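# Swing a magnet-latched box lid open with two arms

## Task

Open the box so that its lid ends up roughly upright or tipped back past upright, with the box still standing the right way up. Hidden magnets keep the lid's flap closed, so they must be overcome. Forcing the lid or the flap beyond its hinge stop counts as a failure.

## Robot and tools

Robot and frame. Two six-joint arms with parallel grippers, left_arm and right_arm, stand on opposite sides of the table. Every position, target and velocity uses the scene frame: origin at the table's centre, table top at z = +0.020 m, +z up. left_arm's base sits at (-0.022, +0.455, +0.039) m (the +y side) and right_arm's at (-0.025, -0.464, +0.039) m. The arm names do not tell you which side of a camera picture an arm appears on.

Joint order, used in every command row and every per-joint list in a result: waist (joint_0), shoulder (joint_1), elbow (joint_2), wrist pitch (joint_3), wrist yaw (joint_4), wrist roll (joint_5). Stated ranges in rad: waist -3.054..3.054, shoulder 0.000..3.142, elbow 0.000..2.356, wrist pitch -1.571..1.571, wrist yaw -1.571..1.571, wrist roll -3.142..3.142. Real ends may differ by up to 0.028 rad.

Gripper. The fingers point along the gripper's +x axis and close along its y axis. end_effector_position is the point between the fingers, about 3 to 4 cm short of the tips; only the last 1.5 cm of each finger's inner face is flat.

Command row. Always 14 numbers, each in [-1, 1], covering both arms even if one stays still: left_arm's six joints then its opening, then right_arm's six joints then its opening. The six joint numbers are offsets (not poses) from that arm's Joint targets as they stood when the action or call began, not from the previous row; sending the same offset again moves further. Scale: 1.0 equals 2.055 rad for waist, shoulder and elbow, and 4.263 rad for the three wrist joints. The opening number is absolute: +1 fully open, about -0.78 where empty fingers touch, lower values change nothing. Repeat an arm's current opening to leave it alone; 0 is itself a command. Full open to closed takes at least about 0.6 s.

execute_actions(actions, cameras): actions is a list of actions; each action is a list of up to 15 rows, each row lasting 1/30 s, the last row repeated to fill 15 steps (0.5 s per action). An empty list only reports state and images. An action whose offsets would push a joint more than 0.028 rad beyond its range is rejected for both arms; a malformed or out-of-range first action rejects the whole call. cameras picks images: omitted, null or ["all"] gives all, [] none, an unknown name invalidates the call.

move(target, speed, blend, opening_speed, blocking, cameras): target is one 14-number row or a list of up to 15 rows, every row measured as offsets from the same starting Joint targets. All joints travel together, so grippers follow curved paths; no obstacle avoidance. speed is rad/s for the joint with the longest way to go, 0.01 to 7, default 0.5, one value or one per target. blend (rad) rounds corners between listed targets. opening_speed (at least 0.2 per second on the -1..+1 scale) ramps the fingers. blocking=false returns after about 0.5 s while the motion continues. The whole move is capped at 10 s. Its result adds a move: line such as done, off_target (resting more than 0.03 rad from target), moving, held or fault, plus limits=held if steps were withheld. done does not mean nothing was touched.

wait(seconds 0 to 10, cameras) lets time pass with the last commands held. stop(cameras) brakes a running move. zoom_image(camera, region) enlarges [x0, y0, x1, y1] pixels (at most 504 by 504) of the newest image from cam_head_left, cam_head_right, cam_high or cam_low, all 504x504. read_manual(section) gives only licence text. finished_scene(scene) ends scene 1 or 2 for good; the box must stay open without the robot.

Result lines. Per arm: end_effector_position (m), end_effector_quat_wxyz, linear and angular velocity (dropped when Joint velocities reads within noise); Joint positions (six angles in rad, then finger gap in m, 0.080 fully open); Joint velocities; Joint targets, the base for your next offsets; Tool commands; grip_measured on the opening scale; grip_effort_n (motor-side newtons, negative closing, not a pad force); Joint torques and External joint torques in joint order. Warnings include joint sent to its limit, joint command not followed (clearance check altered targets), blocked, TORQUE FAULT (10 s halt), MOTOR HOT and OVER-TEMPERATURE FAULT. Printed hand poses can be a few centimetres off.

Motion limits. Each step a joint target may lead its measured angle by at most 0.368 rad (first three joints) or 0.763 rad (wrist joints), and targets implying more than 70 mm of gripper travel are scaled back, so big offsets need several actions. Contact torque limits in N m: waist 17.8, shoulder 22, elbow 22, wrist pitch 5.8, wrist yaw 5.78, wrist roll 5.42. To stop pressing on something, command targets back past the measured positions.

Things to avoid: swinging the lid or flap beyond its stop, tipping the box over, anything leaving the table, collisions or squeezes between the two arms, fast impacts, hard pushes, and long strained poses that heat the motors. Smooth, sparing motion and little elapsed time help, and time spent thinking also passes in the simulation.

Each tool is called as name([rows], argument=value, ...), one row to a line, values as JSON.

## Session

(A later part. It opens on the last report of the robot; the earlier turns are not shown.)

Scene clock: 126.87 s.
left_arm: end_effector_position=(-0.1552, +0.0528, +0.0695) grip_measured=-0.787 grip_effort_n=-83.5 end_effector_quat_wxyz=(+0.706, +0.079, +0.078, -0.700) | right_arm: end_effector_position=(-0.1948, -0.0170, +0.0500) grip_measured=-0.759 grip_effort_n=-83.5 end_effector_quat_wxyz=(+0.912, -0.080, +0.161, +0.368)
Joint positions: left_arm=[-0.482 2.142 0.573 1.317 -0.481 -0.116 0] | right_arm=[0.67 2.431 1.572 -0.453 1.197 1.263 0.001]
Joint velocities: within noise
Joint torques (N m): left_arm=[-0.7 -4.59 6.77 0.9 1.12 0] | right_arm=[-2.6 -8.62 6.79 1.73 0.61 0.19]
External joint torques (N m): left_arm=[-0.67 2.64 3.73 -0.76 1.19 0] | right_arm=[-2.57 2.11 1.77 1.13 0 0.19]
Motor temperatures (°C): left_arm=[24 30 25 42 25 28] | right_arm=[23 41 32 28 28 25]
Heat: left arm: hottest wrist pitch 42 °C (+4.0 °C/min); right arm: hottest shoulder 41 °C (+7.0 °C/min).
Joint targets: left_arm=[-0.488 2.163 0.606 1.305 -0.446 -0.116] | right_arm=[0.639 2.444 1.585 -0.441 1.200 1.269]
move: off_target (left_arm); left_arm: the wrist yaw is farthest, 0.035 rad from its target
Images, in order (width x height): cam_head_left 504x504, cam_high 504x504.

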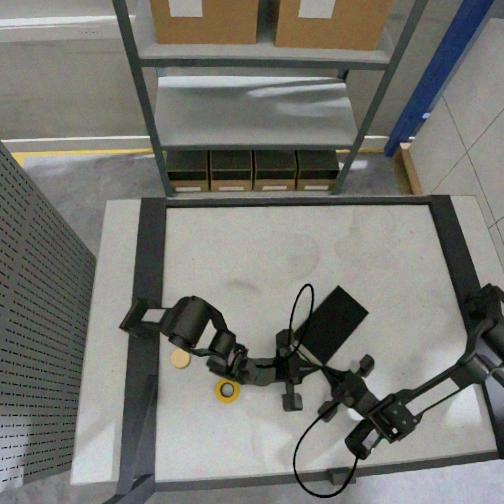

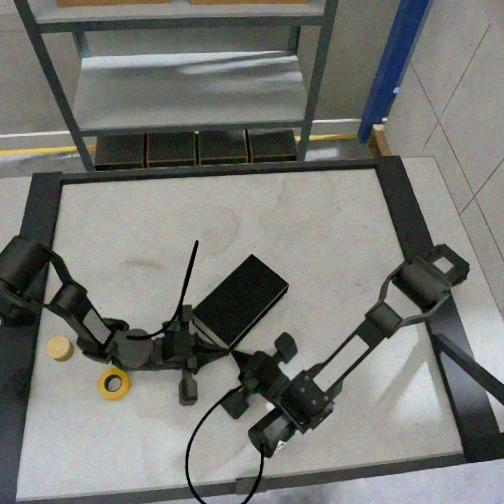

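move(target=[-0.002,0.0017,0.0122,-0.0052,0.0027,0,-1,-0.006,0,0,0,0,0,-0.8], speed=0.1, cameras=[])

move(target=[-0.002,0.0017,0.0122,-0.0052,0.0027,0,-1,-0.006,0,0,0,0,0,-0.8], speed=0.1, cameras=["cam_high","cam_head_left"])

zoom_image(camera="cam_high", region=[195, 305, 265, 375])

Scene clock: 130.57 s.
left_arm: end_effector_position=(-0.1590, +0.0489, +0.0698) grip_measured=-0.787 grip_effort_n=-83.5 end_effector_quat_wxyz=(+0.704, +0.082, +0.078, -0.702) | right_arm: end_effector_position=(-0.1942, -0.0166, +0.0498) grip_measured=-0.759 grip_effort_n=-83.5 end_effector_quat_wxyz=(+0.912, -0.080, +0.161, +0.368)
Joint positions: left_arm=[-0.484 2.143 0.593 1.293 -0.477 -0.114 0] | right_arm=[0.669 2.431 1.573 -0.452 1.197 1.264 0.001]
Joint velocities: within noise
Joint torques (N m): left_arm=[-0.86 -4.41 7.33 1.01 1.37 -0.1] | right_arm=[-3.51 -8.66 6.77 1.62 0.61 0.19]
External joint torques (N m): left_arm=[-0.76 2.95 4.16 -0.67 1.44 -0.1] | right_arm=[-3.57 2 1.77 1.01 0.02 0.19]
Motor temperatures (°C): left_arm=[24 29 25 41 25 28] | right_arm=[23 41 33 28 28 25]
Heat: left arm: hottest wrist pitch 41 °C (+3.0 °C/min); right arm: hottest shoulder 41 °C (+6.0 °C/min).
Joint targets: left_arm=[-0.492 2.167 0.631 1.283 -0.435 -0.116] | right_arm=[0.627 2.444 1.585 -0.441 1.200 1.269]
move: off_target (left_arm, right_arm); left_arm: the wrist yaw is farthest, 0.042 rad from its target; right_arm: the waist is farthest, 0.042 rad from its target
No camera images: "cameras" was empty.

Scene clock: 131.30 s.
left_arm: end_effector_position=(-0.1603, +0.0468, +0.0696) grip_measured=-0.787 grip_effort_n=-83.5 end_effector_quat_wxyz=(+0.705, +0.087, +0.077, -0.700) | right_arm: end_effector_position=(-0.1935, -0.0172, +0.0498) grip_measured=-0.759 grip_effort_n=-83.5 end_effector_quat_wxyz=(+0.913, -0.083, +0.160, +0.367)
Joint positions: left_arm=[-0.487 2.143 0.606 1.274 -0.485 -0.109 0] | right_arm=[0.668 2.431 1.573 -0.459 1.198 1.264 0.001]
Joint velocities: within noise
Joint torques (N m): left_arm=[-0.96 -4.04 8.67 0.81 2.06 -0.26] | right_arm=[-4.57 -8.66 6.75 2.15 0.56 0.18]
External joint torques (N m): left_arm=[-0.89 3.43 5.4 -0.88 2.13 -0.26] | right_arm=[-4.62 1.96 1.79 1.55 -0.04 0.18]
Motor temperatures (°C): left_arm=[24 29 25 41 25 28] | right_arm=[23 40 33 29 28 25]
Heat: left arm: hottest wrist pitch 41 °C (+3.0 °C/min); right arm: hottest shoulder 40 °C (+5.1 °C/min).
Joint targets: left_arm=[-0.496 2.170 0.656 1.260 -0.423 -0.116] | right_arm=[0.615 2.444 1.585 -0.441 1.200 1.269]
move: off_target (left_arm, right_arm); left_arm: the wrist yaw is farthest, 0.062 rad from its target; right_arm: the waist is farthest, 0.054 rad from its target
Images, in order (width x height): cam_head_left 504x504, cam_high 504x504.

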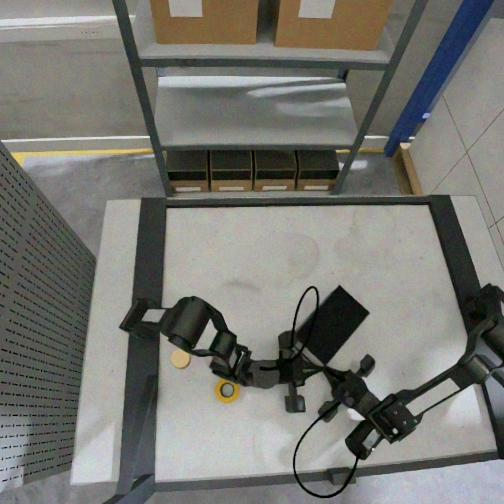

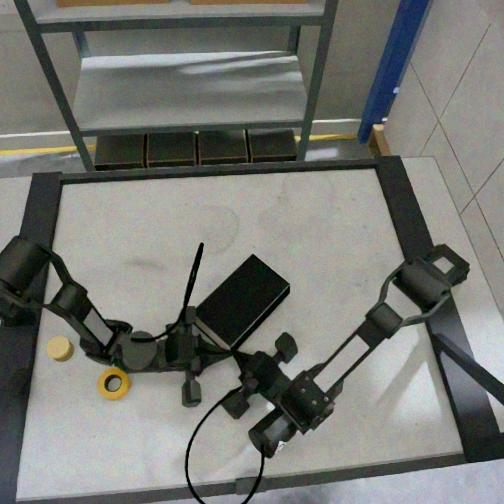

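Scaled by 7.200 from the camera's 504x504 image, which has a finer 720x720 frame.

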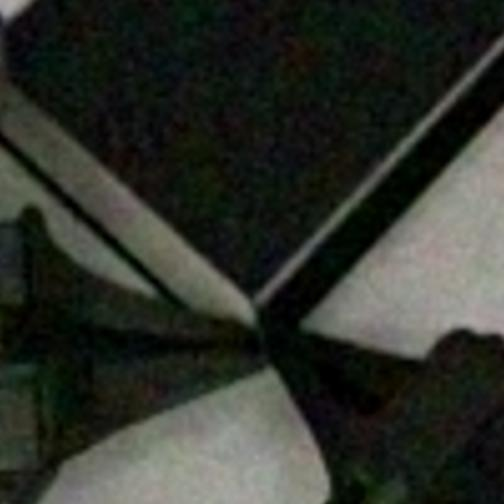

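move(target=[-0.002,0.0017,0.0122,-0.0052,0.0027,0,-1,-0.002,0,0,0,0,0,-0.8], speed=0.1, cameras=["cam_high","cam_head_left"])

zoom_image(camera="cam_high", region=[195, 305, 265, 375])

zoom_image(camera="cam_head_left", region=[285, 325, 345, 385])

Scene clock: 137.07 s.
left_arm: end_effector_position=(-0.1619, +0.0443, +0.0696) grip_measured=-0.787 grip_effort_n=-83.5 end_effector_quat_wxyz=(+0.706, +0.091, +0.075, -0.698) | right_arm: end_effector_position=(-0.1938, -0.0184, +0.0498) grip_measured=-0.759 grip_effort_n=-83.5 end_effector_quat_wxyz=(+0.913, -0.086, +0.157, +0.367)
Joint positions: left_arm=[-0.49 2.143 0.621 1.254 -0.492 -0.105 0] | right_arm=[0.671 2.431 1.572 -0.466 1.201 1.265 0.001]
Joint velocities: within noise
Joint torques (N m): left_arm=[-1.1 -3.76 9.96 0.67 2.7 -0.42] | right_arm=[-5.13 -8.69 6.8 2.72 0.48 0.17]
External joint torques (N m): left_arm=[-1.01 3.81 6.58 -1.02 2.78 -0.42] | right_arm=[-5.26 1.92 1.85 2.13 -0.12 0.17]
Motor temperatures (°C): left_arm=[24 29 27 40 27 28] | right_arm=[24 40 33 30 28 25]
Heat: left arm: hottest wrist pitch 40 °C (+2.0 °C/min); right arm: hottest shoulder 40 °C (+4.1 °C/min).
Joint targets: left_arm=[-0.500 2.174 0.682 1.238 -0.412 -0.116] | right_arm=[0.611 2.444 1.585 -0.441 1.200 1.269]
move: off_target (left_arm, right_arm); left_arm: the wrist yaw is farthest, 0.081 rad from its target; right_arm: the waist is farthest, 0.060 rad from its target
Images, in order (width x height): cam_head_left 504x504, cam_high 504x504.

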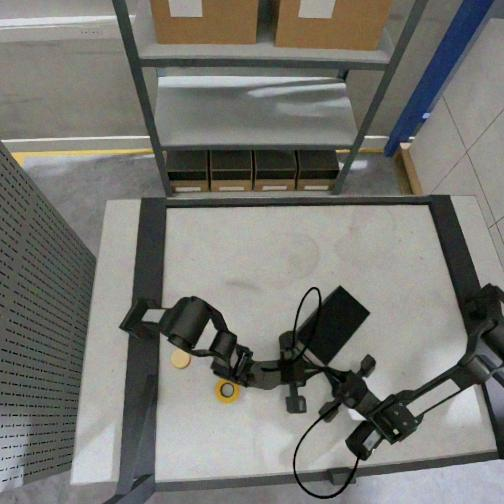

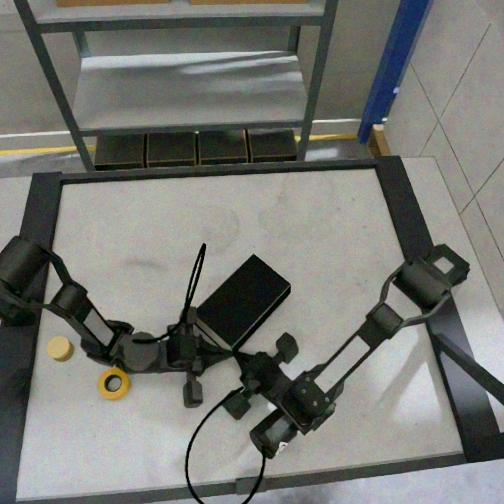

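Scaled by 7.200 from the camera's 504x504 image, which has a finer 720x720 frame.

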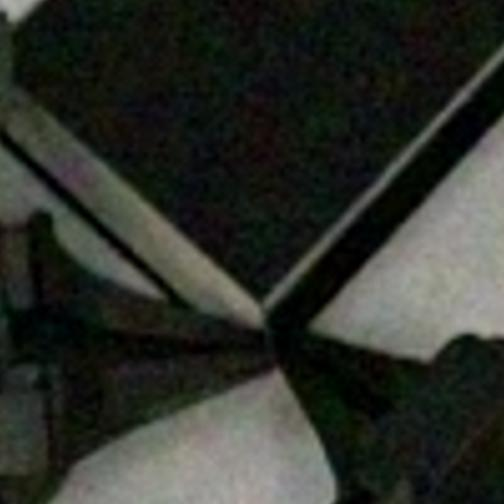

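Scaled by 8.400 from the camera's 504x504 image, which has a finer 720x720 frame.

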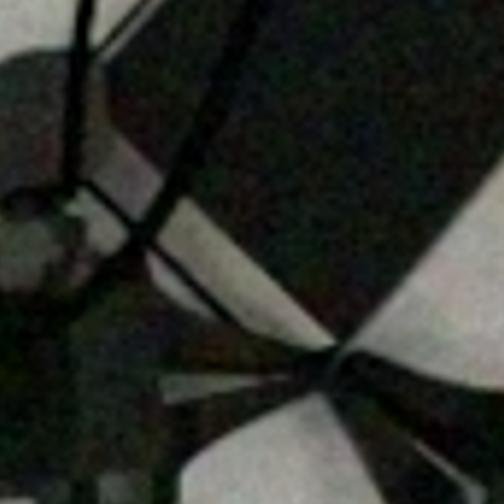

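zoom_image(camera="cam_high", region=[215, 250, 305, 360])

zoom_image(camera="cam_head_left", region=[295, 270, 385, 380])

Scaled by 4.582 from the camera's 504x504 image, which has a finer 720x720 frame.

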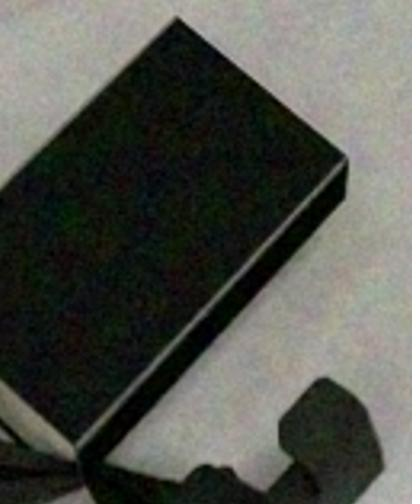

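Scaled by 4.582 from the camera's 504x504 image, which has a finer 720x720 frame.

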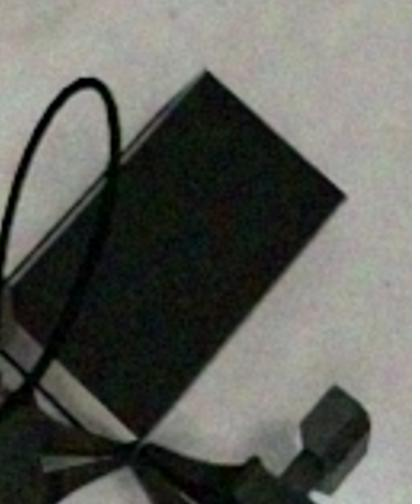

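move(target=[0.002,-0.002,-0.0122,0.0052,-0.0087,0,-1,0.015,0,0,-0.0015,0,0,-0.8], speed=0.08, cameras=["cam_high","cam_head_left"])

zoom_image(camera="cam_high", region=[195, 305, 265, 375])

Scene clock: 142.97 s.
left_arm: end_effector_position=(-0.1615, +0.0439, +0.0714) grip_measured=-0.787 grip_effort_n=-83.5 end_effector_quat_wxyz=(+0.708, +0.087, +0.074, -0.697) | right_arm: end_effector_position=(-0.1960, -0.0196, +0.0500) grip_measured=-0.759 grip_effort_n=-83.5 end_effector_quat_wxyz=(+0.912, -0.087, +0.156, +0.369)
Joint positions: left_arm=[-0.49 2.143 0.621 1.263 -0.496 -0.105 0] | right_arm=[0.677 2.431 1.572 -0.469 1.203 1.265 0.001]
Joint velocities: within noise
Joint torques (N m): left_arm=[-0.71 -4.22 7.19 1.47 1.57 -0.42] | right_arm=[-2.97 -8.67 6.81 2.43 0.41 0.16]
External joint torques (N m): left_arm=[-0.6 3.28 3.93 -0.2 1.65 -0.42] | right_arm=[-3.02 1.97 1.83 1.85 -0.19 0.16]
Motor temperatures (°C): left_arm=[24 29 28 39 29 28] | right_arm=[25 39 33 31 28 25]
Heat: left arm: hottest wrist pitch 39 °C (+0.0 °C/min); right arm: hottest shoulder 39 °C (+2.0 °C/min).
Joint targets: left_arm=[-0.496 2.170 0.656 1.260 -0.449 -0.116] | right_arm=[0.641 2.444 1.585 -0.447 1.200 1.269]
move: off_target (left_arm, right_arm); left_arm: the wrist yaw is farthest, 0.047 rad from its target; right_arm: the waist is farthest, 0.035 rad from its target
Images, in order (width x height): cam_head_left 504x504, cam_high 504x504.

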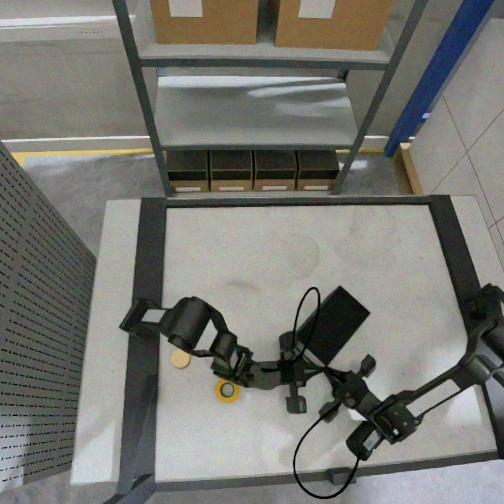

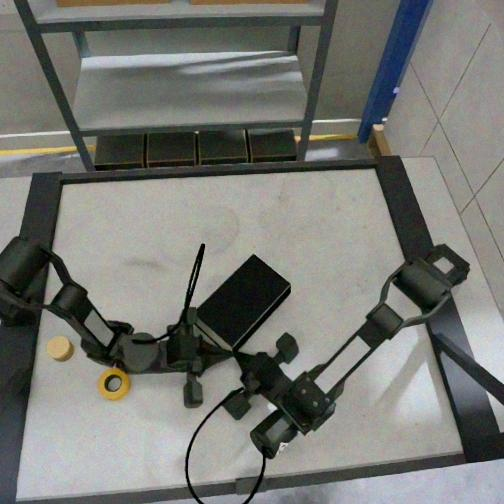

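Scaled by 7.200 from the camera's 504x504 image, which has a finer 720x720 frame.

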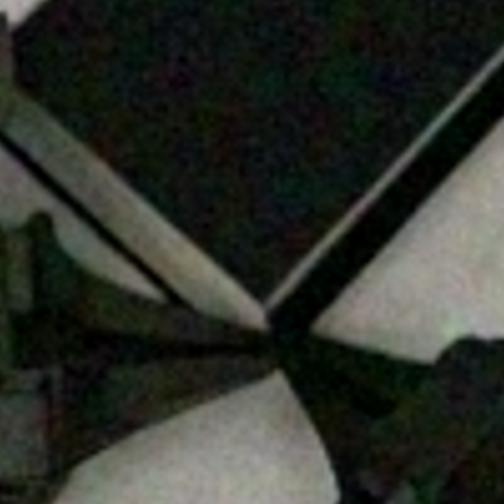

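move([
  [0.002,-0.001,-0.008,0.002,-0.008,0,-1,0.0165,0,0,0,0,0,-0.8],
  [0.002,-0.001,-0.008,0.002,-0.008,0,-1,0.0062,-0.0439,-0.0861,0.0217,0,0,-0.8],
], speed=0.12, cameras=["cam_high","cam_head_left"])

zoom_image(camera="cam_high", region=[195, 305, 265, 375])

zoom_image(camera="cam_head_left", region=[295, 320, 355, 380])

Scene clock: 149.27 s.
left_arm: end_effector_position=(-0.1586, +0.0410, +0.0710) grip_measured=-0.787 grip_effort_n=-83.5 end_effector_quat_wxyz=(+0.712, +0.082, +0.076, -0.693) | right_arm: end_effector_position=(-0.1825, -0.0360, +0.0451) grip_measured=-0.759 grip_effort_n=-83.5 end_effector_quat_wxyz=(+0.911, -0.074, +0.164, +0.371)
Joint positions: left_arm=[-0.481 2.152 0.629 1.268 -0.498 -0.113 0] | right_arm=[0.674 2.368 1.422 -0.353 1.195 1.265 0.001]
Joint velocities: within noise
Joint torques (N m): left_arm=[-1.1 -5.48 4.45 1.74 0.46 -0.11] | right_arm=[-1.67 -11.17 3.16 0.67 0.66 0.17]
External joint torques (N m): left_arm=[-1.06 2.09 1.13 0.06 0.54 -0.11] | right_arm=[-1.79 -1.08 -1.59 0.04 0.07 0.17]
Motor temperatures (°C): left_arm=[24 29 28 39 29 28] | right_arm=[25 39 33 31 28 25]
Heat: left arm: hottest wrist pitch 39 °C (-1.0 °C/min); right arm: hottest shoulder 39 °C (+0.0 °C/min).
Joint targets: left_arm=[-0.492 2.168 0.640 1.269 -0.483 -0.116] | right_arm=[0.654 2.354 1.408 -0.354 1.200 1.269]
move: done
Images, in order (width x height): cam_head_left 504x504, cam_high 504x504.

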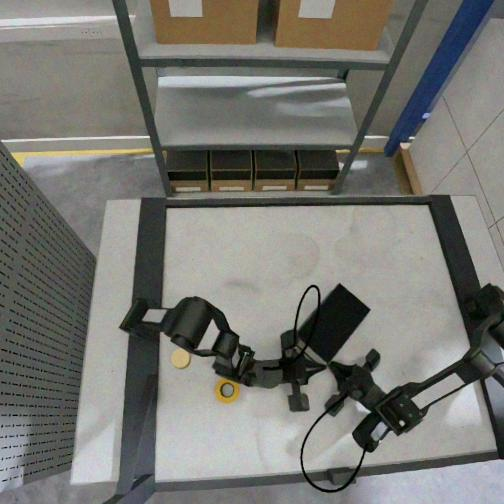

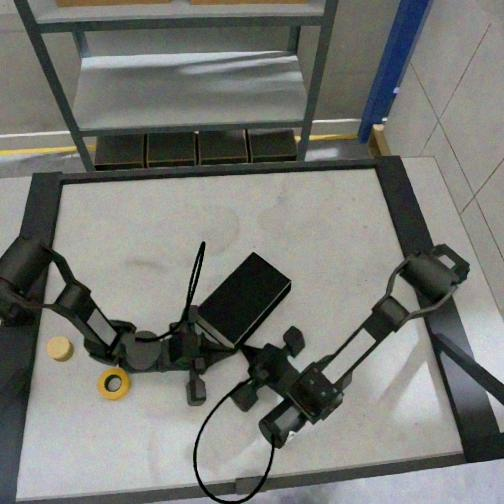

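Scaled by 7.200 from the camera's 504x504 image, which has a finer 720x720 frame.

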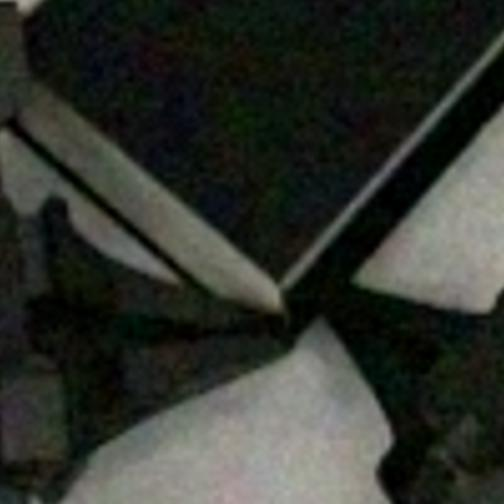

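Scaled by 8.400 from the camera's 504x504 image, which has a finer 720x720 frame.

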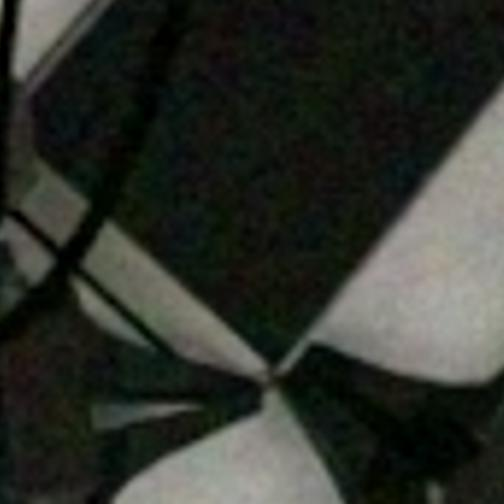

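move(target=[0,0,0,0,0,0,-1,0,-0.0535,0.0173,-0.0342,0,0,-0.8], speed=0.1, cameras=["cam_high","cam_head_left"])

zoom_image(camera="cam_high", region=[195, 275, 295, 375])

Scene clock: 154.83 s.
left_arm: end_effector_position=(-0.1578, +0.0407, +0.0716) grip_measured=-0.787 grip_effort_n=-83.5 end_effector_quat_wxyz=(+0.715, +0.080, +0.076, -0.691) | right_arm: end_effector_position=(-0.1764, -0.0445, +0.0756) grip_measured=-0.759 grip_effort_n=-83.5 end_effector_quat_wxyz=(+0.910, -0.106, +0.163, +0.367)
Joint positions: left_arm=[-0.482 2.152 0.63 1.27 -0.506 -0.114 0] | right_arm=[0.673 2.276 1.422 -0.505 1.177 1.265 0.001]
Joint velocities: within noise
Joint torques (N m): left_arm=[-1.06 -5.54 4.41 1.61 0.7 -0.07] | right_arm=[-1.58 -13.01 7.84 1.07 1.2 0.16]
External joint torques (N m): left_arm=[-0.99 2.03 1.13 -0.06 0.78 -0.07] | right_arm=[-1.63 -3.2 2.85 0.51 0.6 0.15]
Motor temperatures (°C): left_arm=[24 30 28 39 28 28] | right_arm=[24 42 33 31 28 25]
Heat: left arm: hottest wrist pitch 39 °C (-1.0 °C/min); right arm: hottest shoulder 42 °C (+2.0 °C/min).
Joint targets: left_arm=[-0.492 2.168 0.640 1.269 -0.483 -0.116] | right_arm=[0.654 2.244 1.443 -0.500 1.200 1.269]
move: off_target (right_arm); right_arm: the shoulder is farthest, 0.032 rad from its target
Images, in order (width x height): cam_head_left 504x504, cam_high 504x504.

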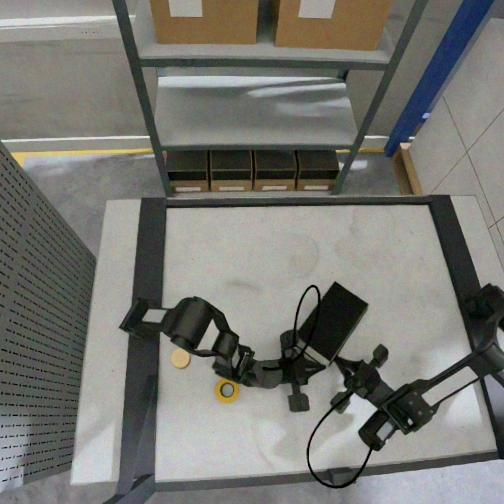

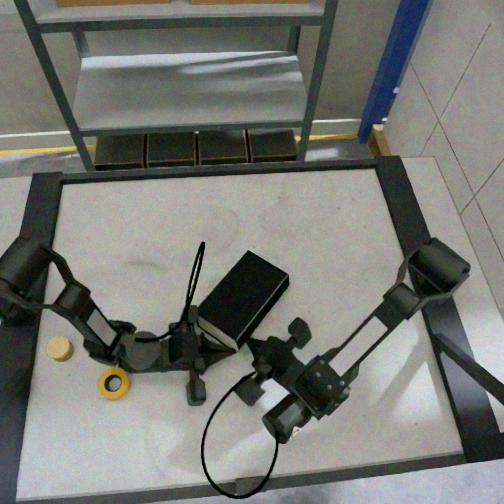

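Scaled by 5.040 from the camera's 504x504 image, which has a finer 720x720 frame.

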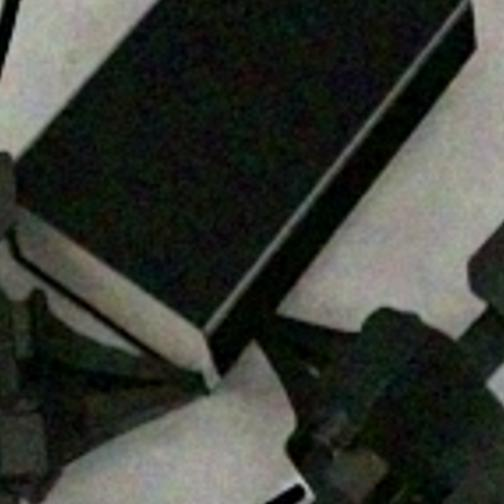

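move([
  [0,0,0,0,0,0,-0.5,0,0,0,0,0,0,-0.8],
  [-0.04,-0.0095,-0.0687,0.0286,-0.0152,-0.0035,-0.5,0,0,0,0,0,0,-0.8],
], speed=0.15, opening_speed=0.5, cameras=["cam_high","cam_head_left","cam_low"])

zoom_image(camera="cam_high", region=[195, 275, 295, 375])

zoom_image(camera="cam_head_left", region=[285, 290, 385, 390])

Scene clock: 161.43 s.
left_arm: end_effector_position=(-0.1724, +0.0804, +0.0638) grip_measured=-0.502 grip_effort_n=12.3 end_effector_quat_wxyz=(+0.696, +0.082, +0.074, -0.709) | right_arm: end_effector_position=(-0.1708, -0.0390, +0.0868) grip_measured=-0.759 grip_effort_n=-83.5 end_effector_quat_wxyz=(+0.914, -0.088, +0.162, +0.361)
Joint positions: left_arm=[-0.572 2.152 0.505 1.387 -0.543 -0.127 0.012] | right_arm=[0.657 2.259 1.431 -0.502 1.192 1.265 0.001]
Joint velocities: within noise
Joint torques (N m): left_arm=[-0.36 -7.02 2.01 1.9 -0.27 -0.17] | right_arm=[-0.17 -11.01 6.87 0.88 0.75 0.17]
External joint torques (N m): left_arm=[-0.31 -0.09 -0.62 0.23 -0.19 -0.17] | right_arm=[-0.22 -1.32 1.85 0.3 0.15 0.16]
Motor temperatures (°C): left_arm=[23 30 27 39 27 28] | right_arm=[24 45 34 31 29 25]
Heat: left arm: hottest wrist pitch 39 °C (-2.0 °C/min); right arm: hottest shoulder 45 °C (+4.0 °C/min).
Joint targets: left_arm=[-0.574 2.148 0.499 1.391 -0.548 -0.131] | right_arm=[0.654 2.244 1.443 -0.500 1.200 1.269]
move: done
Images, in order (width x height): cam_head_left 504x504, cam_high 504x504, cam_low 504x504.

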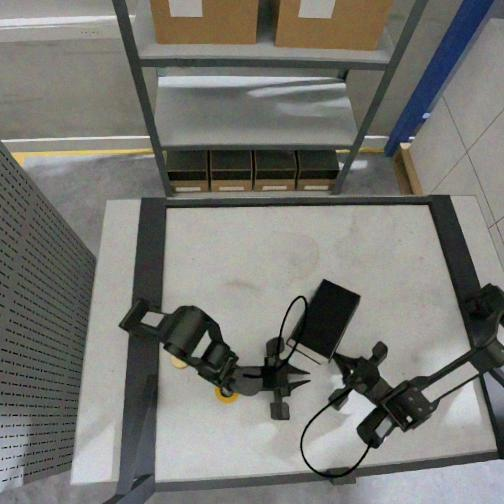

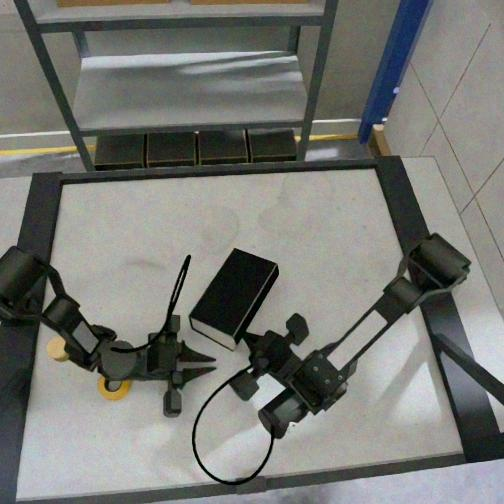

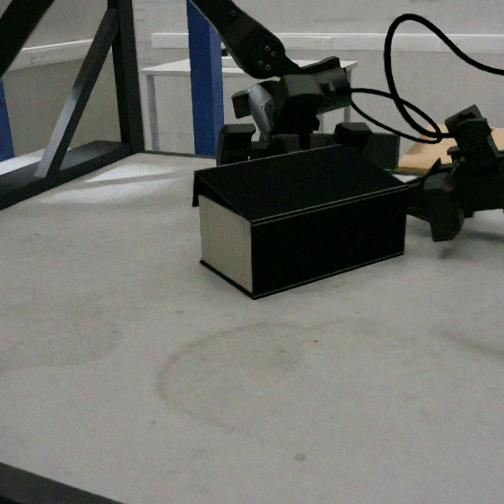

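Scaled by 5.040 from the camera's 504x504 image, which has a finer 720x720 frame.

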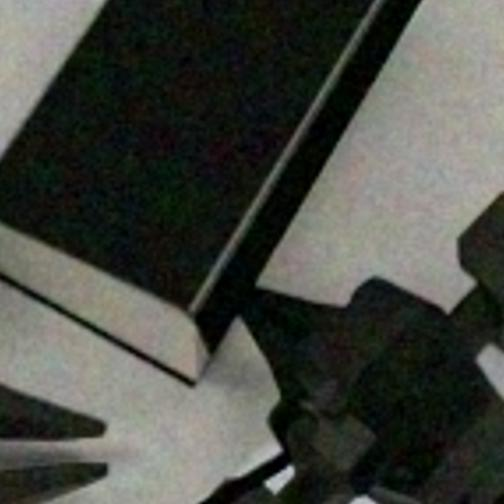

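Scaled by 5.040 from the camera's 504x504 image, which has a finer 720x720 frame.

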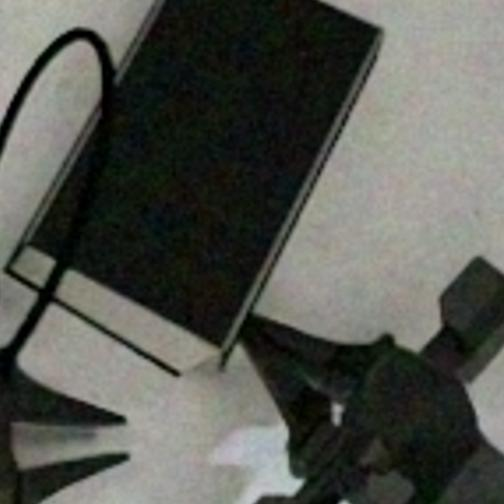

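move(target=[0,0,0,0,0,0,-0.5,0,-0.0277,0.0195,-0.0225,0,0,-0.8], speed=0.1, cameras=["cam_high","cam_head_left","cam_low"])

zoom_image(camera="cam_high", region=[195, 275, 295, 375])

zoom_image(camera="cam_low", region=[180, 120, 430, 310])

Scene clock: 172.20 s.
left_arm: end_effector_position=(-0.1724, +0.0805, +0.0638) grip_measured=-0.502 grip_effort_n=12.3 end_effector_quat_wxyz=(+0.696, +0.082, +0.074, -0.709) | right_arm: end_effector_position=(-0.1710, -0.0384, +0.1164) grip_measured=-0.759 grip_effort_n=-83.5 end_effector_quat_wxyz=(+0.914, -0.088, +0.161, +0.361)
Joint positions: left_arm=[-0.572 2.152 0.505 1.388 -0.543 -0.127 0.012] | right_arm=[0.656 2.203 1.469 -0.596 1.193 1.265 0.001]
Joint velocities: within noise
Joint torques (N m): left_arm=[-0.26 -7.01 2.03 1.89 -0.28 -0.17] | right_arm=[-0.11 -10.99 7.44 0.65 0.73 0.16]
External joint torques (N m): left_arm=[-0.17 -0.14 -0.58 0.24 -0.2 -0.17] | right_arm=[-0.24 -1.31 2.13 0.06 0.14 0.15]
Motor temperatures (°C): left_arm=[23 31 26 40 27 28] | right_arm=[24 46 34 30 29 25]
Heat: left arm: hottest wrist pitch 40 °C (-1.0 °C/min); right arm: hottest shoulder 46 °C (+4.1 °C/min).
Joint targets: left_arm=[-0.574 2.148 0.499 1.391 -0.548 -0.131] | right_arm=[0.654 2.187 1.483 -0.597 1.200 1.269]
move: done
Images, in order (width x height): cam_head_left 504x504, cam_high 504x504, cam_low 504x504.

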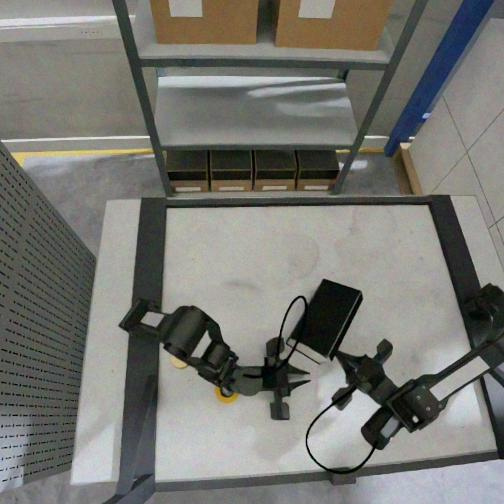

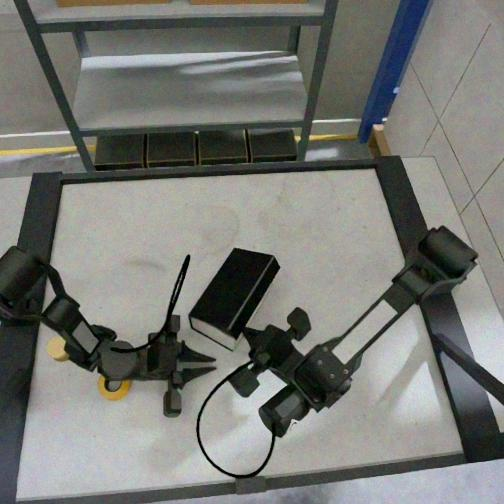

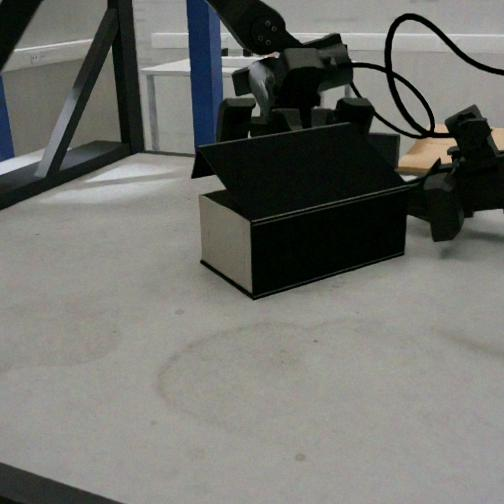

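Scaled by 5.040 from the camera's 504x504 image, which has a finer 720x720 frame.

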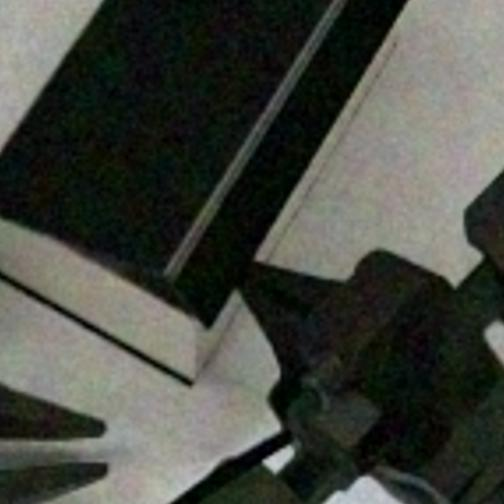

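Scaled by 2.016 from the camera's 504x504 image, which has a finer 720x720 frame.

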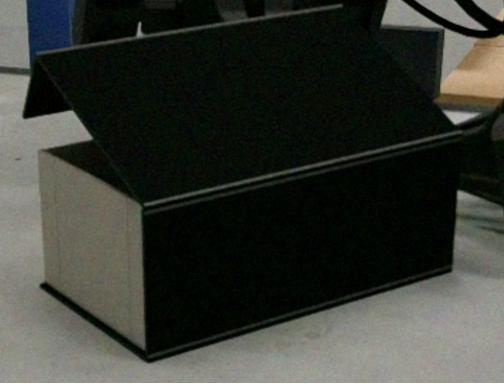

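move(target=[0,0,0,0,0,0,-0.5,-0.0499,0.0224,0.0271,0.0448,0,-0.0462,-0.8], speed=0.12, cameras=["cam_high","cam_head_left","cam_low"])

zoom_image(camera="cam_high", region=[195, 275, 295, 375])

Scene clock: 183.97 s.
left_arm: end_effector_position=(-0.1724, +0.0805, +0.0638) grip_measured=-0.502 grip_effort_n=11.9 end_effector_quat_wxyz=(+0.696, +0.082, +0.074, -0.709) | right_arm: end_effector_position=(-0.1446, +0.0033, +0.1308) grip_measured=-0.759 grip_effort_n=-83.5 end_effector_quat_wxyz=(+0.922, -0.060, +0.156, +0.348)
Joint positions: left_arm=[-0.572 2.152 0.505 1.388 -0.543 -0.127 0.012] | right_arm=[0.555 2.222 1.524 -0.409 1.193 1.075 0.001]
Joint velocities: within noise
Joint torques (N m): left_arm=[-0.25 -7.04 2.01 1.89 -0.27 -0.16] | right_arm=[-0.22 -8.44 7.9 1.25 0.69 -0.07]
External joint torques (N m): left_arm=[-0.19 -0.18 -0.59 0.25 -0.19 -0.17] | right_arm=[-0.21 1.72 2.26 0.41 0.14 -0.08]
Motor temperatures (°C): left_arm=[23 32 26 40 26 28] | right_arm=[24 47 34 29 29 25]
Heat: left arm: hottest wrist pitch 40 °C (-2.0 °C/min); right arm: hottest shoulder 47 °C (+5.0 °C/min).
Joint targets: left_arm=[-0.574 2.148 0.499 1.391 -0.548 -0.131] | right_arm=[0.551 2.233 1.539 -0.405 1.200 1.072]
move: done
Images, in order (width x height): cam_head_left 504x504, cam_high 504x504, cam_low 504x504.

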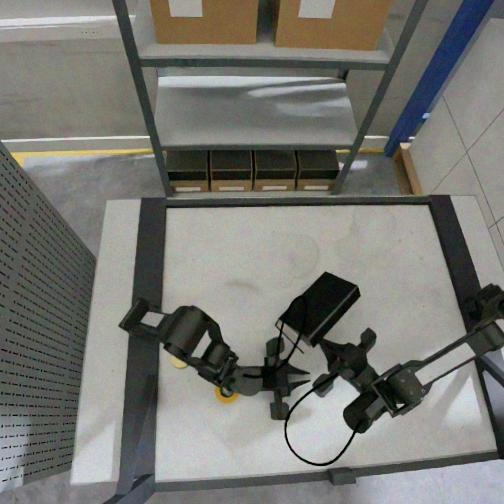

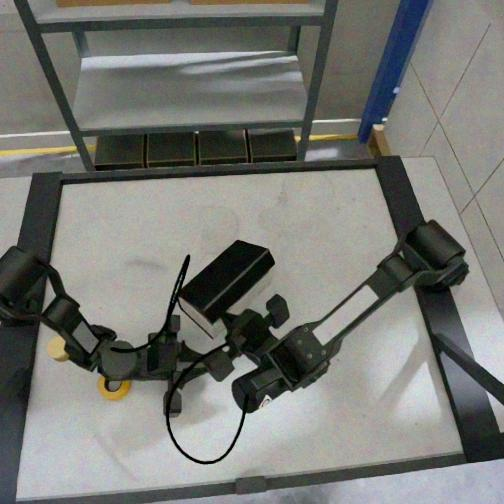

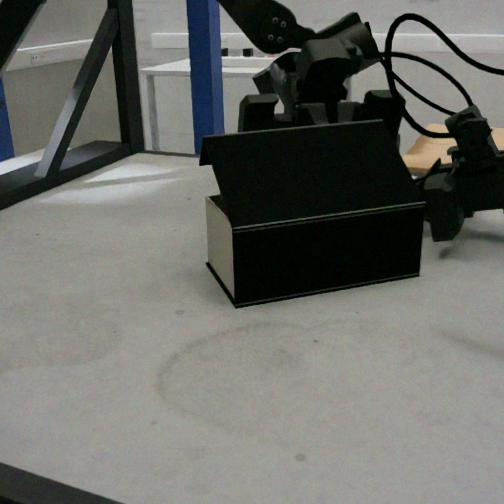

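Scaled by 5.040 from the camera's 504x504 image, which has a finer 720x720 frame.

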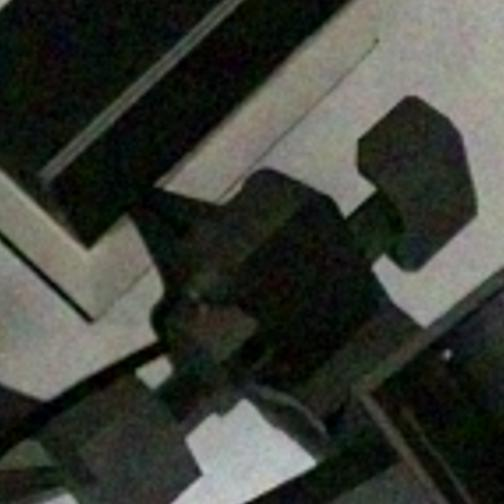

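zoom_image(camera="cam_high", region=[200, 295, 250, 345])

zoom_image(camera="cam_head_left", region=[275, 300, 365, 390])

zoom_image(camera="cam_low", region=[180, 100, 330, 250])

wait(seconds=0, cameras=["cam_head_right"])

zoom_image(camera="cam_head_right", region=[260, 290, 350, 380])

Scaled by 10.080 from the camera's 504x504 image, which has a finer 720x720 frame.

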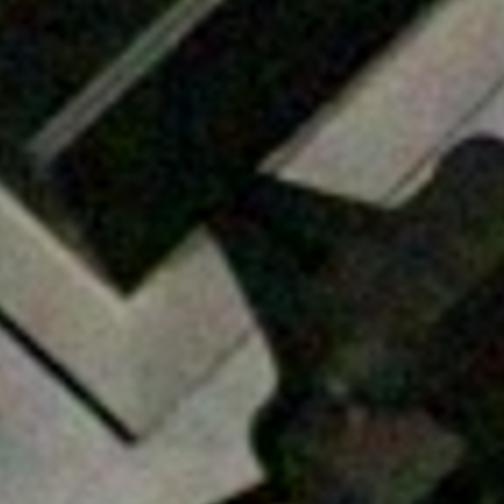

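Scaled by 5.600 from the camera's 504x504 image, which has a finer 720x720 frame.

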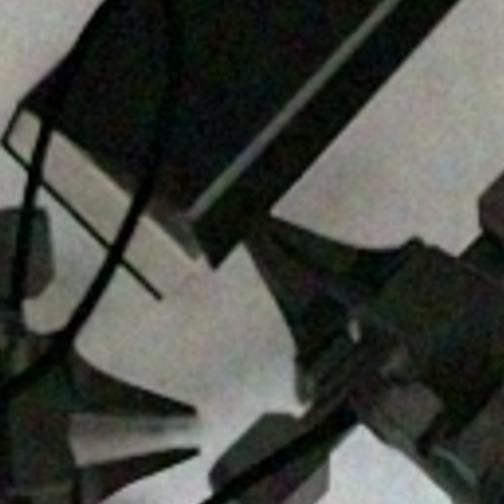

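Scaled by 3.360 from the camera's 504x504 image, which has a finer 720x720 frame.

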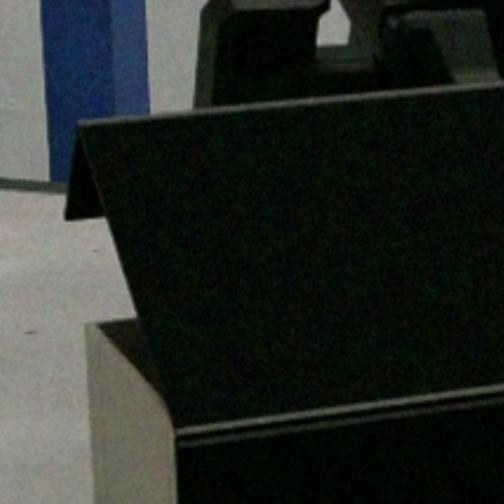

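Scene clock: 189.03 s.
left_arm: end_effector_position=(-0.1724, +0.0805, +0.0638) grip_measured=-0.502 grip_effort_n=12.3 end_effector_quat_wxyz=(+0.696, +0.082, +0.074, -0.709) | right_arm: end_effector_position=(-0.1446, +0.0033, +0.1308) grip_measured=-0.759 grip_effort_n=-83.5 end_effector_quat_wxyz=(+0.922, -0.060, +0.156, +0.348)
Joint positions: left_arm=[-0.572 2.152 0.505 1.388 -0.543 -0.127 0.012] | right_arm=[0.555 2.222 1.524 -0.409 1.193 1.075 0.001]
Joint velocities: within noise
Joint torques (N m): left_arm=[-0.26 -7.01 2.01 1.88 -0.27 -0.16] | right_arm=[-0.22 -8.41 7.93 1.24 0.69 -0.09]
External joint torques (N m): left_arm=[-0.2 -0.08 -0.65 0.21 -0.18 -0.16] | right_arm=[-0.28 1.76 2.28 0.41 0.14 -0.1]
Motor temperatures (°C): left_arm=[23 32 26 41 26 28] | right_arm=[23 47 36 30 29 25]
Heat: left arm: hottest wrist pitch 41 °C (+0.0 °C/min); right arm: hottest shoulder 47 °C (+6.1 °C/min).
Joint targets: left_arm=[-0.574 2.148 0.499 1.391 -0.548 -0.131] | right_arm=[0.551 2.233 1.539 -0.405 1.200 1.072]
Tool commands: left_gripper/opening=-0.5 right_gripper/opening=-0.8
Images, in order (width x height): cam_head_right 504x504.

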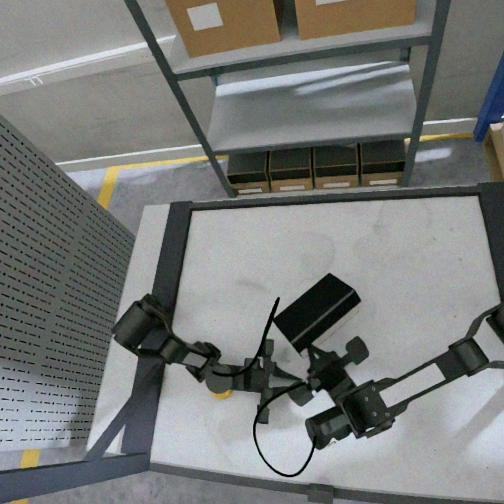

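Scaled by 5.600 from the camera's 504x504 image, which has a finer 720x720 frame.

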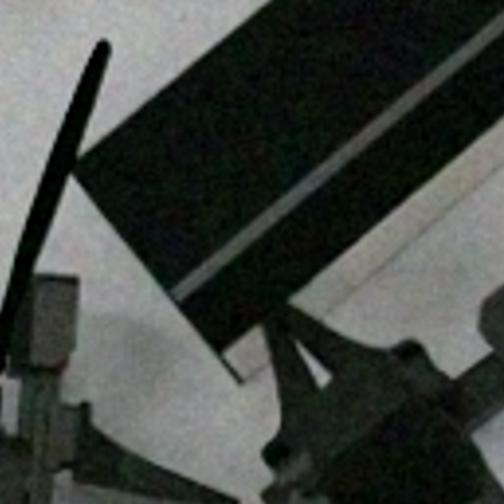

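move([
  [-0.04,-0.0095,-0.0687,0.0286,-0.0152,-0.0035,-0.8,0,0,0,0,0,0,-0.8],
  [-0.0803,-0.1878,-0.0217,-0.1369,-0.1412,-0.0779,-0.8,0,0,0,0,0,0,-0.8],
], speed=0.5, cameras=["cam_high","cam_head_left"])

zoom_image(camera="cam_high", region=[155, 250, 275, 370])

Scene clock: 200.83 s.
left_arm: end_effector_position=(-0.1257, +0.1385, +0.1134) grip_measured=-0.787 grip_effort_n=-75.6 end_effector_quat_wxyz=(+0.843, +0.063, +0.082, -0.528) | right_arm: end_effector_position=(-0.1446, +0.0033, +0.1308) grip_measured=-0.759 grip_effort_n=-83.5 end_effector_quat_wxyz=(+0.922, -0.060, +0.156, +0.348)
Joint positions: left_arm=[-0.737 1.774 0.447 0.809 -1.144 -0.458 0] | right_arm=[0.555 2.222 1.524 -0.409 1.193 1.075 0.001]
Joint velocities: within noise
Joint torques (N m): left_arm=[-0.28 -6.5 4.7 1.19 -0.52 -0.2] | right_arm=[-0.22 -8.41 7.93 1.25 0.68 -0.08]
External joint torques (N m): left_arm=[-0.21 -1.04 0.8 -0.11 -0.22 -0.2] | right_arm=[-0.27 1.7 2.32 0.43 0.13 -0.08]
Motor temperatures (°C): left_arm=[23 32 25 41 25 28] | right_arm=[23 46 38 30 29 25]
Heat: left arm: hottest wrist pitch 41 °C (+2.0 °C/min); right arm: hottest shoulder 46 °C (+7.0 °C/min).
Joint targets: left_arm=[-0.740 1.762 0.454 0.807 -1.149 -0.463] | right_arm=[0.551 2.233 1.539 -0.405 1.200 1.072]
move: done
Images, in order (width x height): cam_head_left 504x504, cam_high 504x504.

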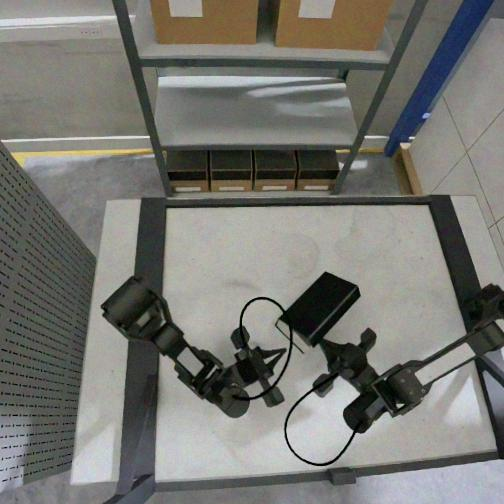

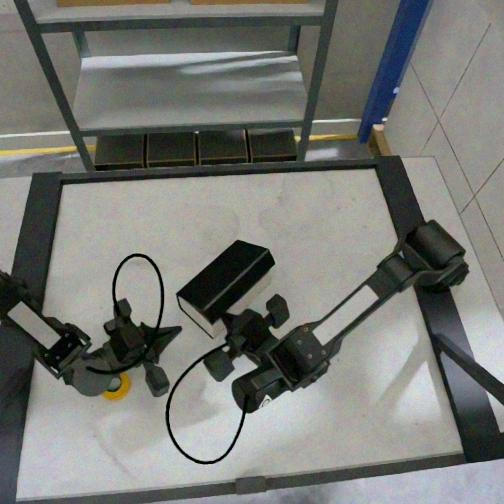

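Scaled by 4.200 from the camera's 504x504 image, which has a finer 720x720 frame.

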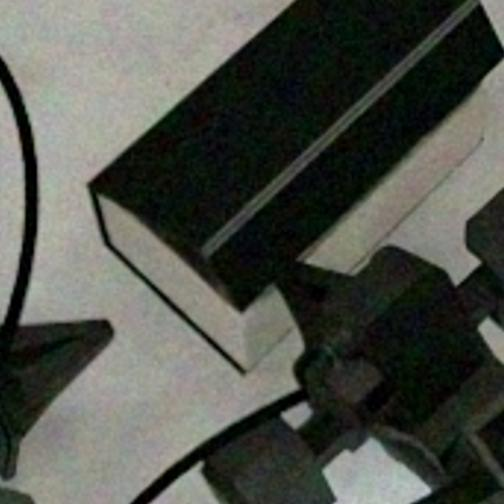

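move(target=[0.09,-0.0063,0.0389,-0.0218,0.0409,0.01,-0.8,0,0,0,0,0,0,-0.8], speed=0.2, cameras=["cam_high","cam_head_left"])

zoom_image(camera="cam_high", region=[155, 250, 275, 370])

zoom_image(camera="cam_head_left", region=[265, 280, 365, 380])

Scene clock: 207.33 s.
left_arm: end_effector_position=(-0.0961, +0.1016, +0.1146) grip_measured=-0.787 grip_effort_n=-75.6 end_effector_quat_wxyz=(+0.847, +0.080, +0.115, -0.514) | right_arm: end_effector_position=(-0.1446, +0.0033, +0.1308) grip_measured=-0.759 grip_effort_n=-83.5 end_effector_quat_wxyz=(+0.922, -0.060, +0.156, +0.348)
Joint positions: left_arm=[-0.556 1.762 0.525 0.716 -0.978 -0.426 0] | right_arm=[0.555 2.222 1.524 -0.409 1.193 1.075 0.001]
Joint velocities: within noise
Joint torques (N m): left_arm=[0.14 -6.96 5.27 1.28 -0.19 0.23] | right_arm=[-0.23 -8.4 7.9 1.25 0.68 -0.09]
External joint torques (N m): left_arm=[0.22 -1.12 0.88 -0.1 0.08 0.22] | right_arm=[-0.3 1.74 2.27 0.42 0.14 -0.09]
Motor temperatures (°C): left_arm=[23 33 25 41 25 28] | right_arm=[23 46 39 30 29 25]
Heat: left arm: hottest wrist pitch 41 °C (+2.0 °C/min); right arm: hottest shoulder 46 °C (+7.1 °C/min).
Joint targets: left_arm=[-0.555 1.749 0.534 0.714 -0.975 -0.420] | right_arm=[0.551 2.233 1.539 -0.405 1.200 1.072]
move: done
Images, in order (width x height): cam_head_left 504x504, cam_high 504x504.

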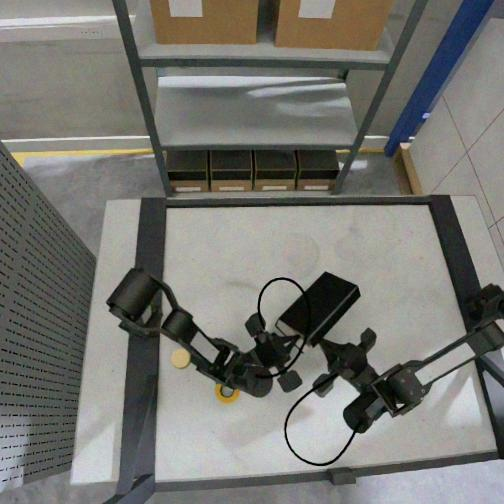

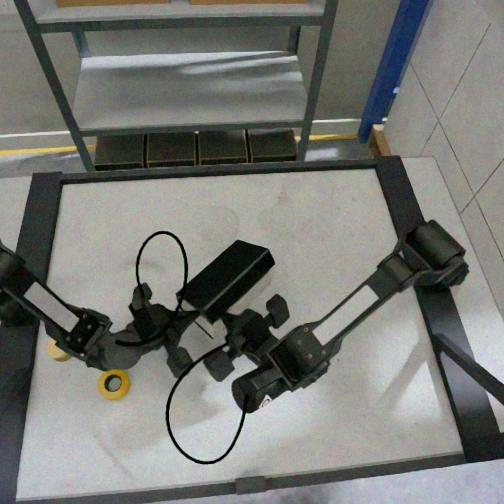

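Scaled by 4.200 from the camera's 504x504 image, which has a finer 720x720 frame.

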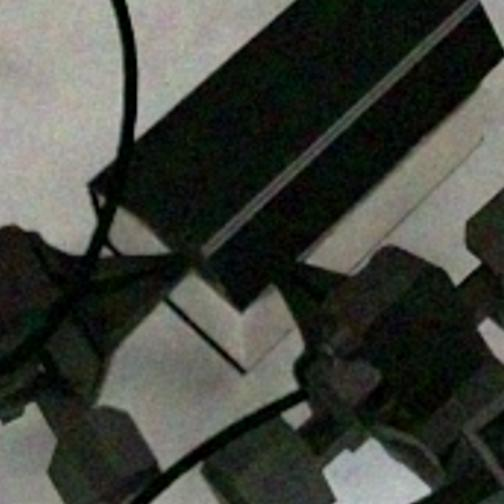

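Scaled by 5.040 from the camera's 504x504 image, which has a finer 720x720 frame.

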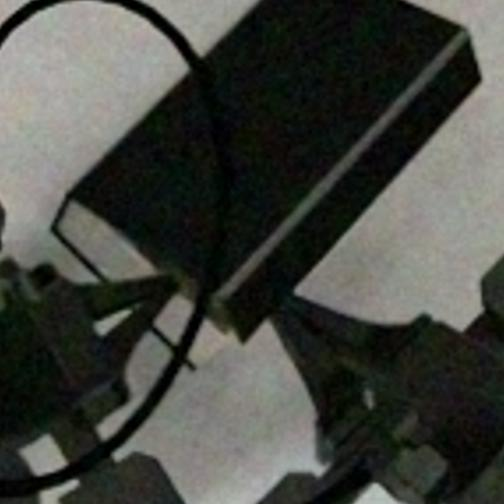

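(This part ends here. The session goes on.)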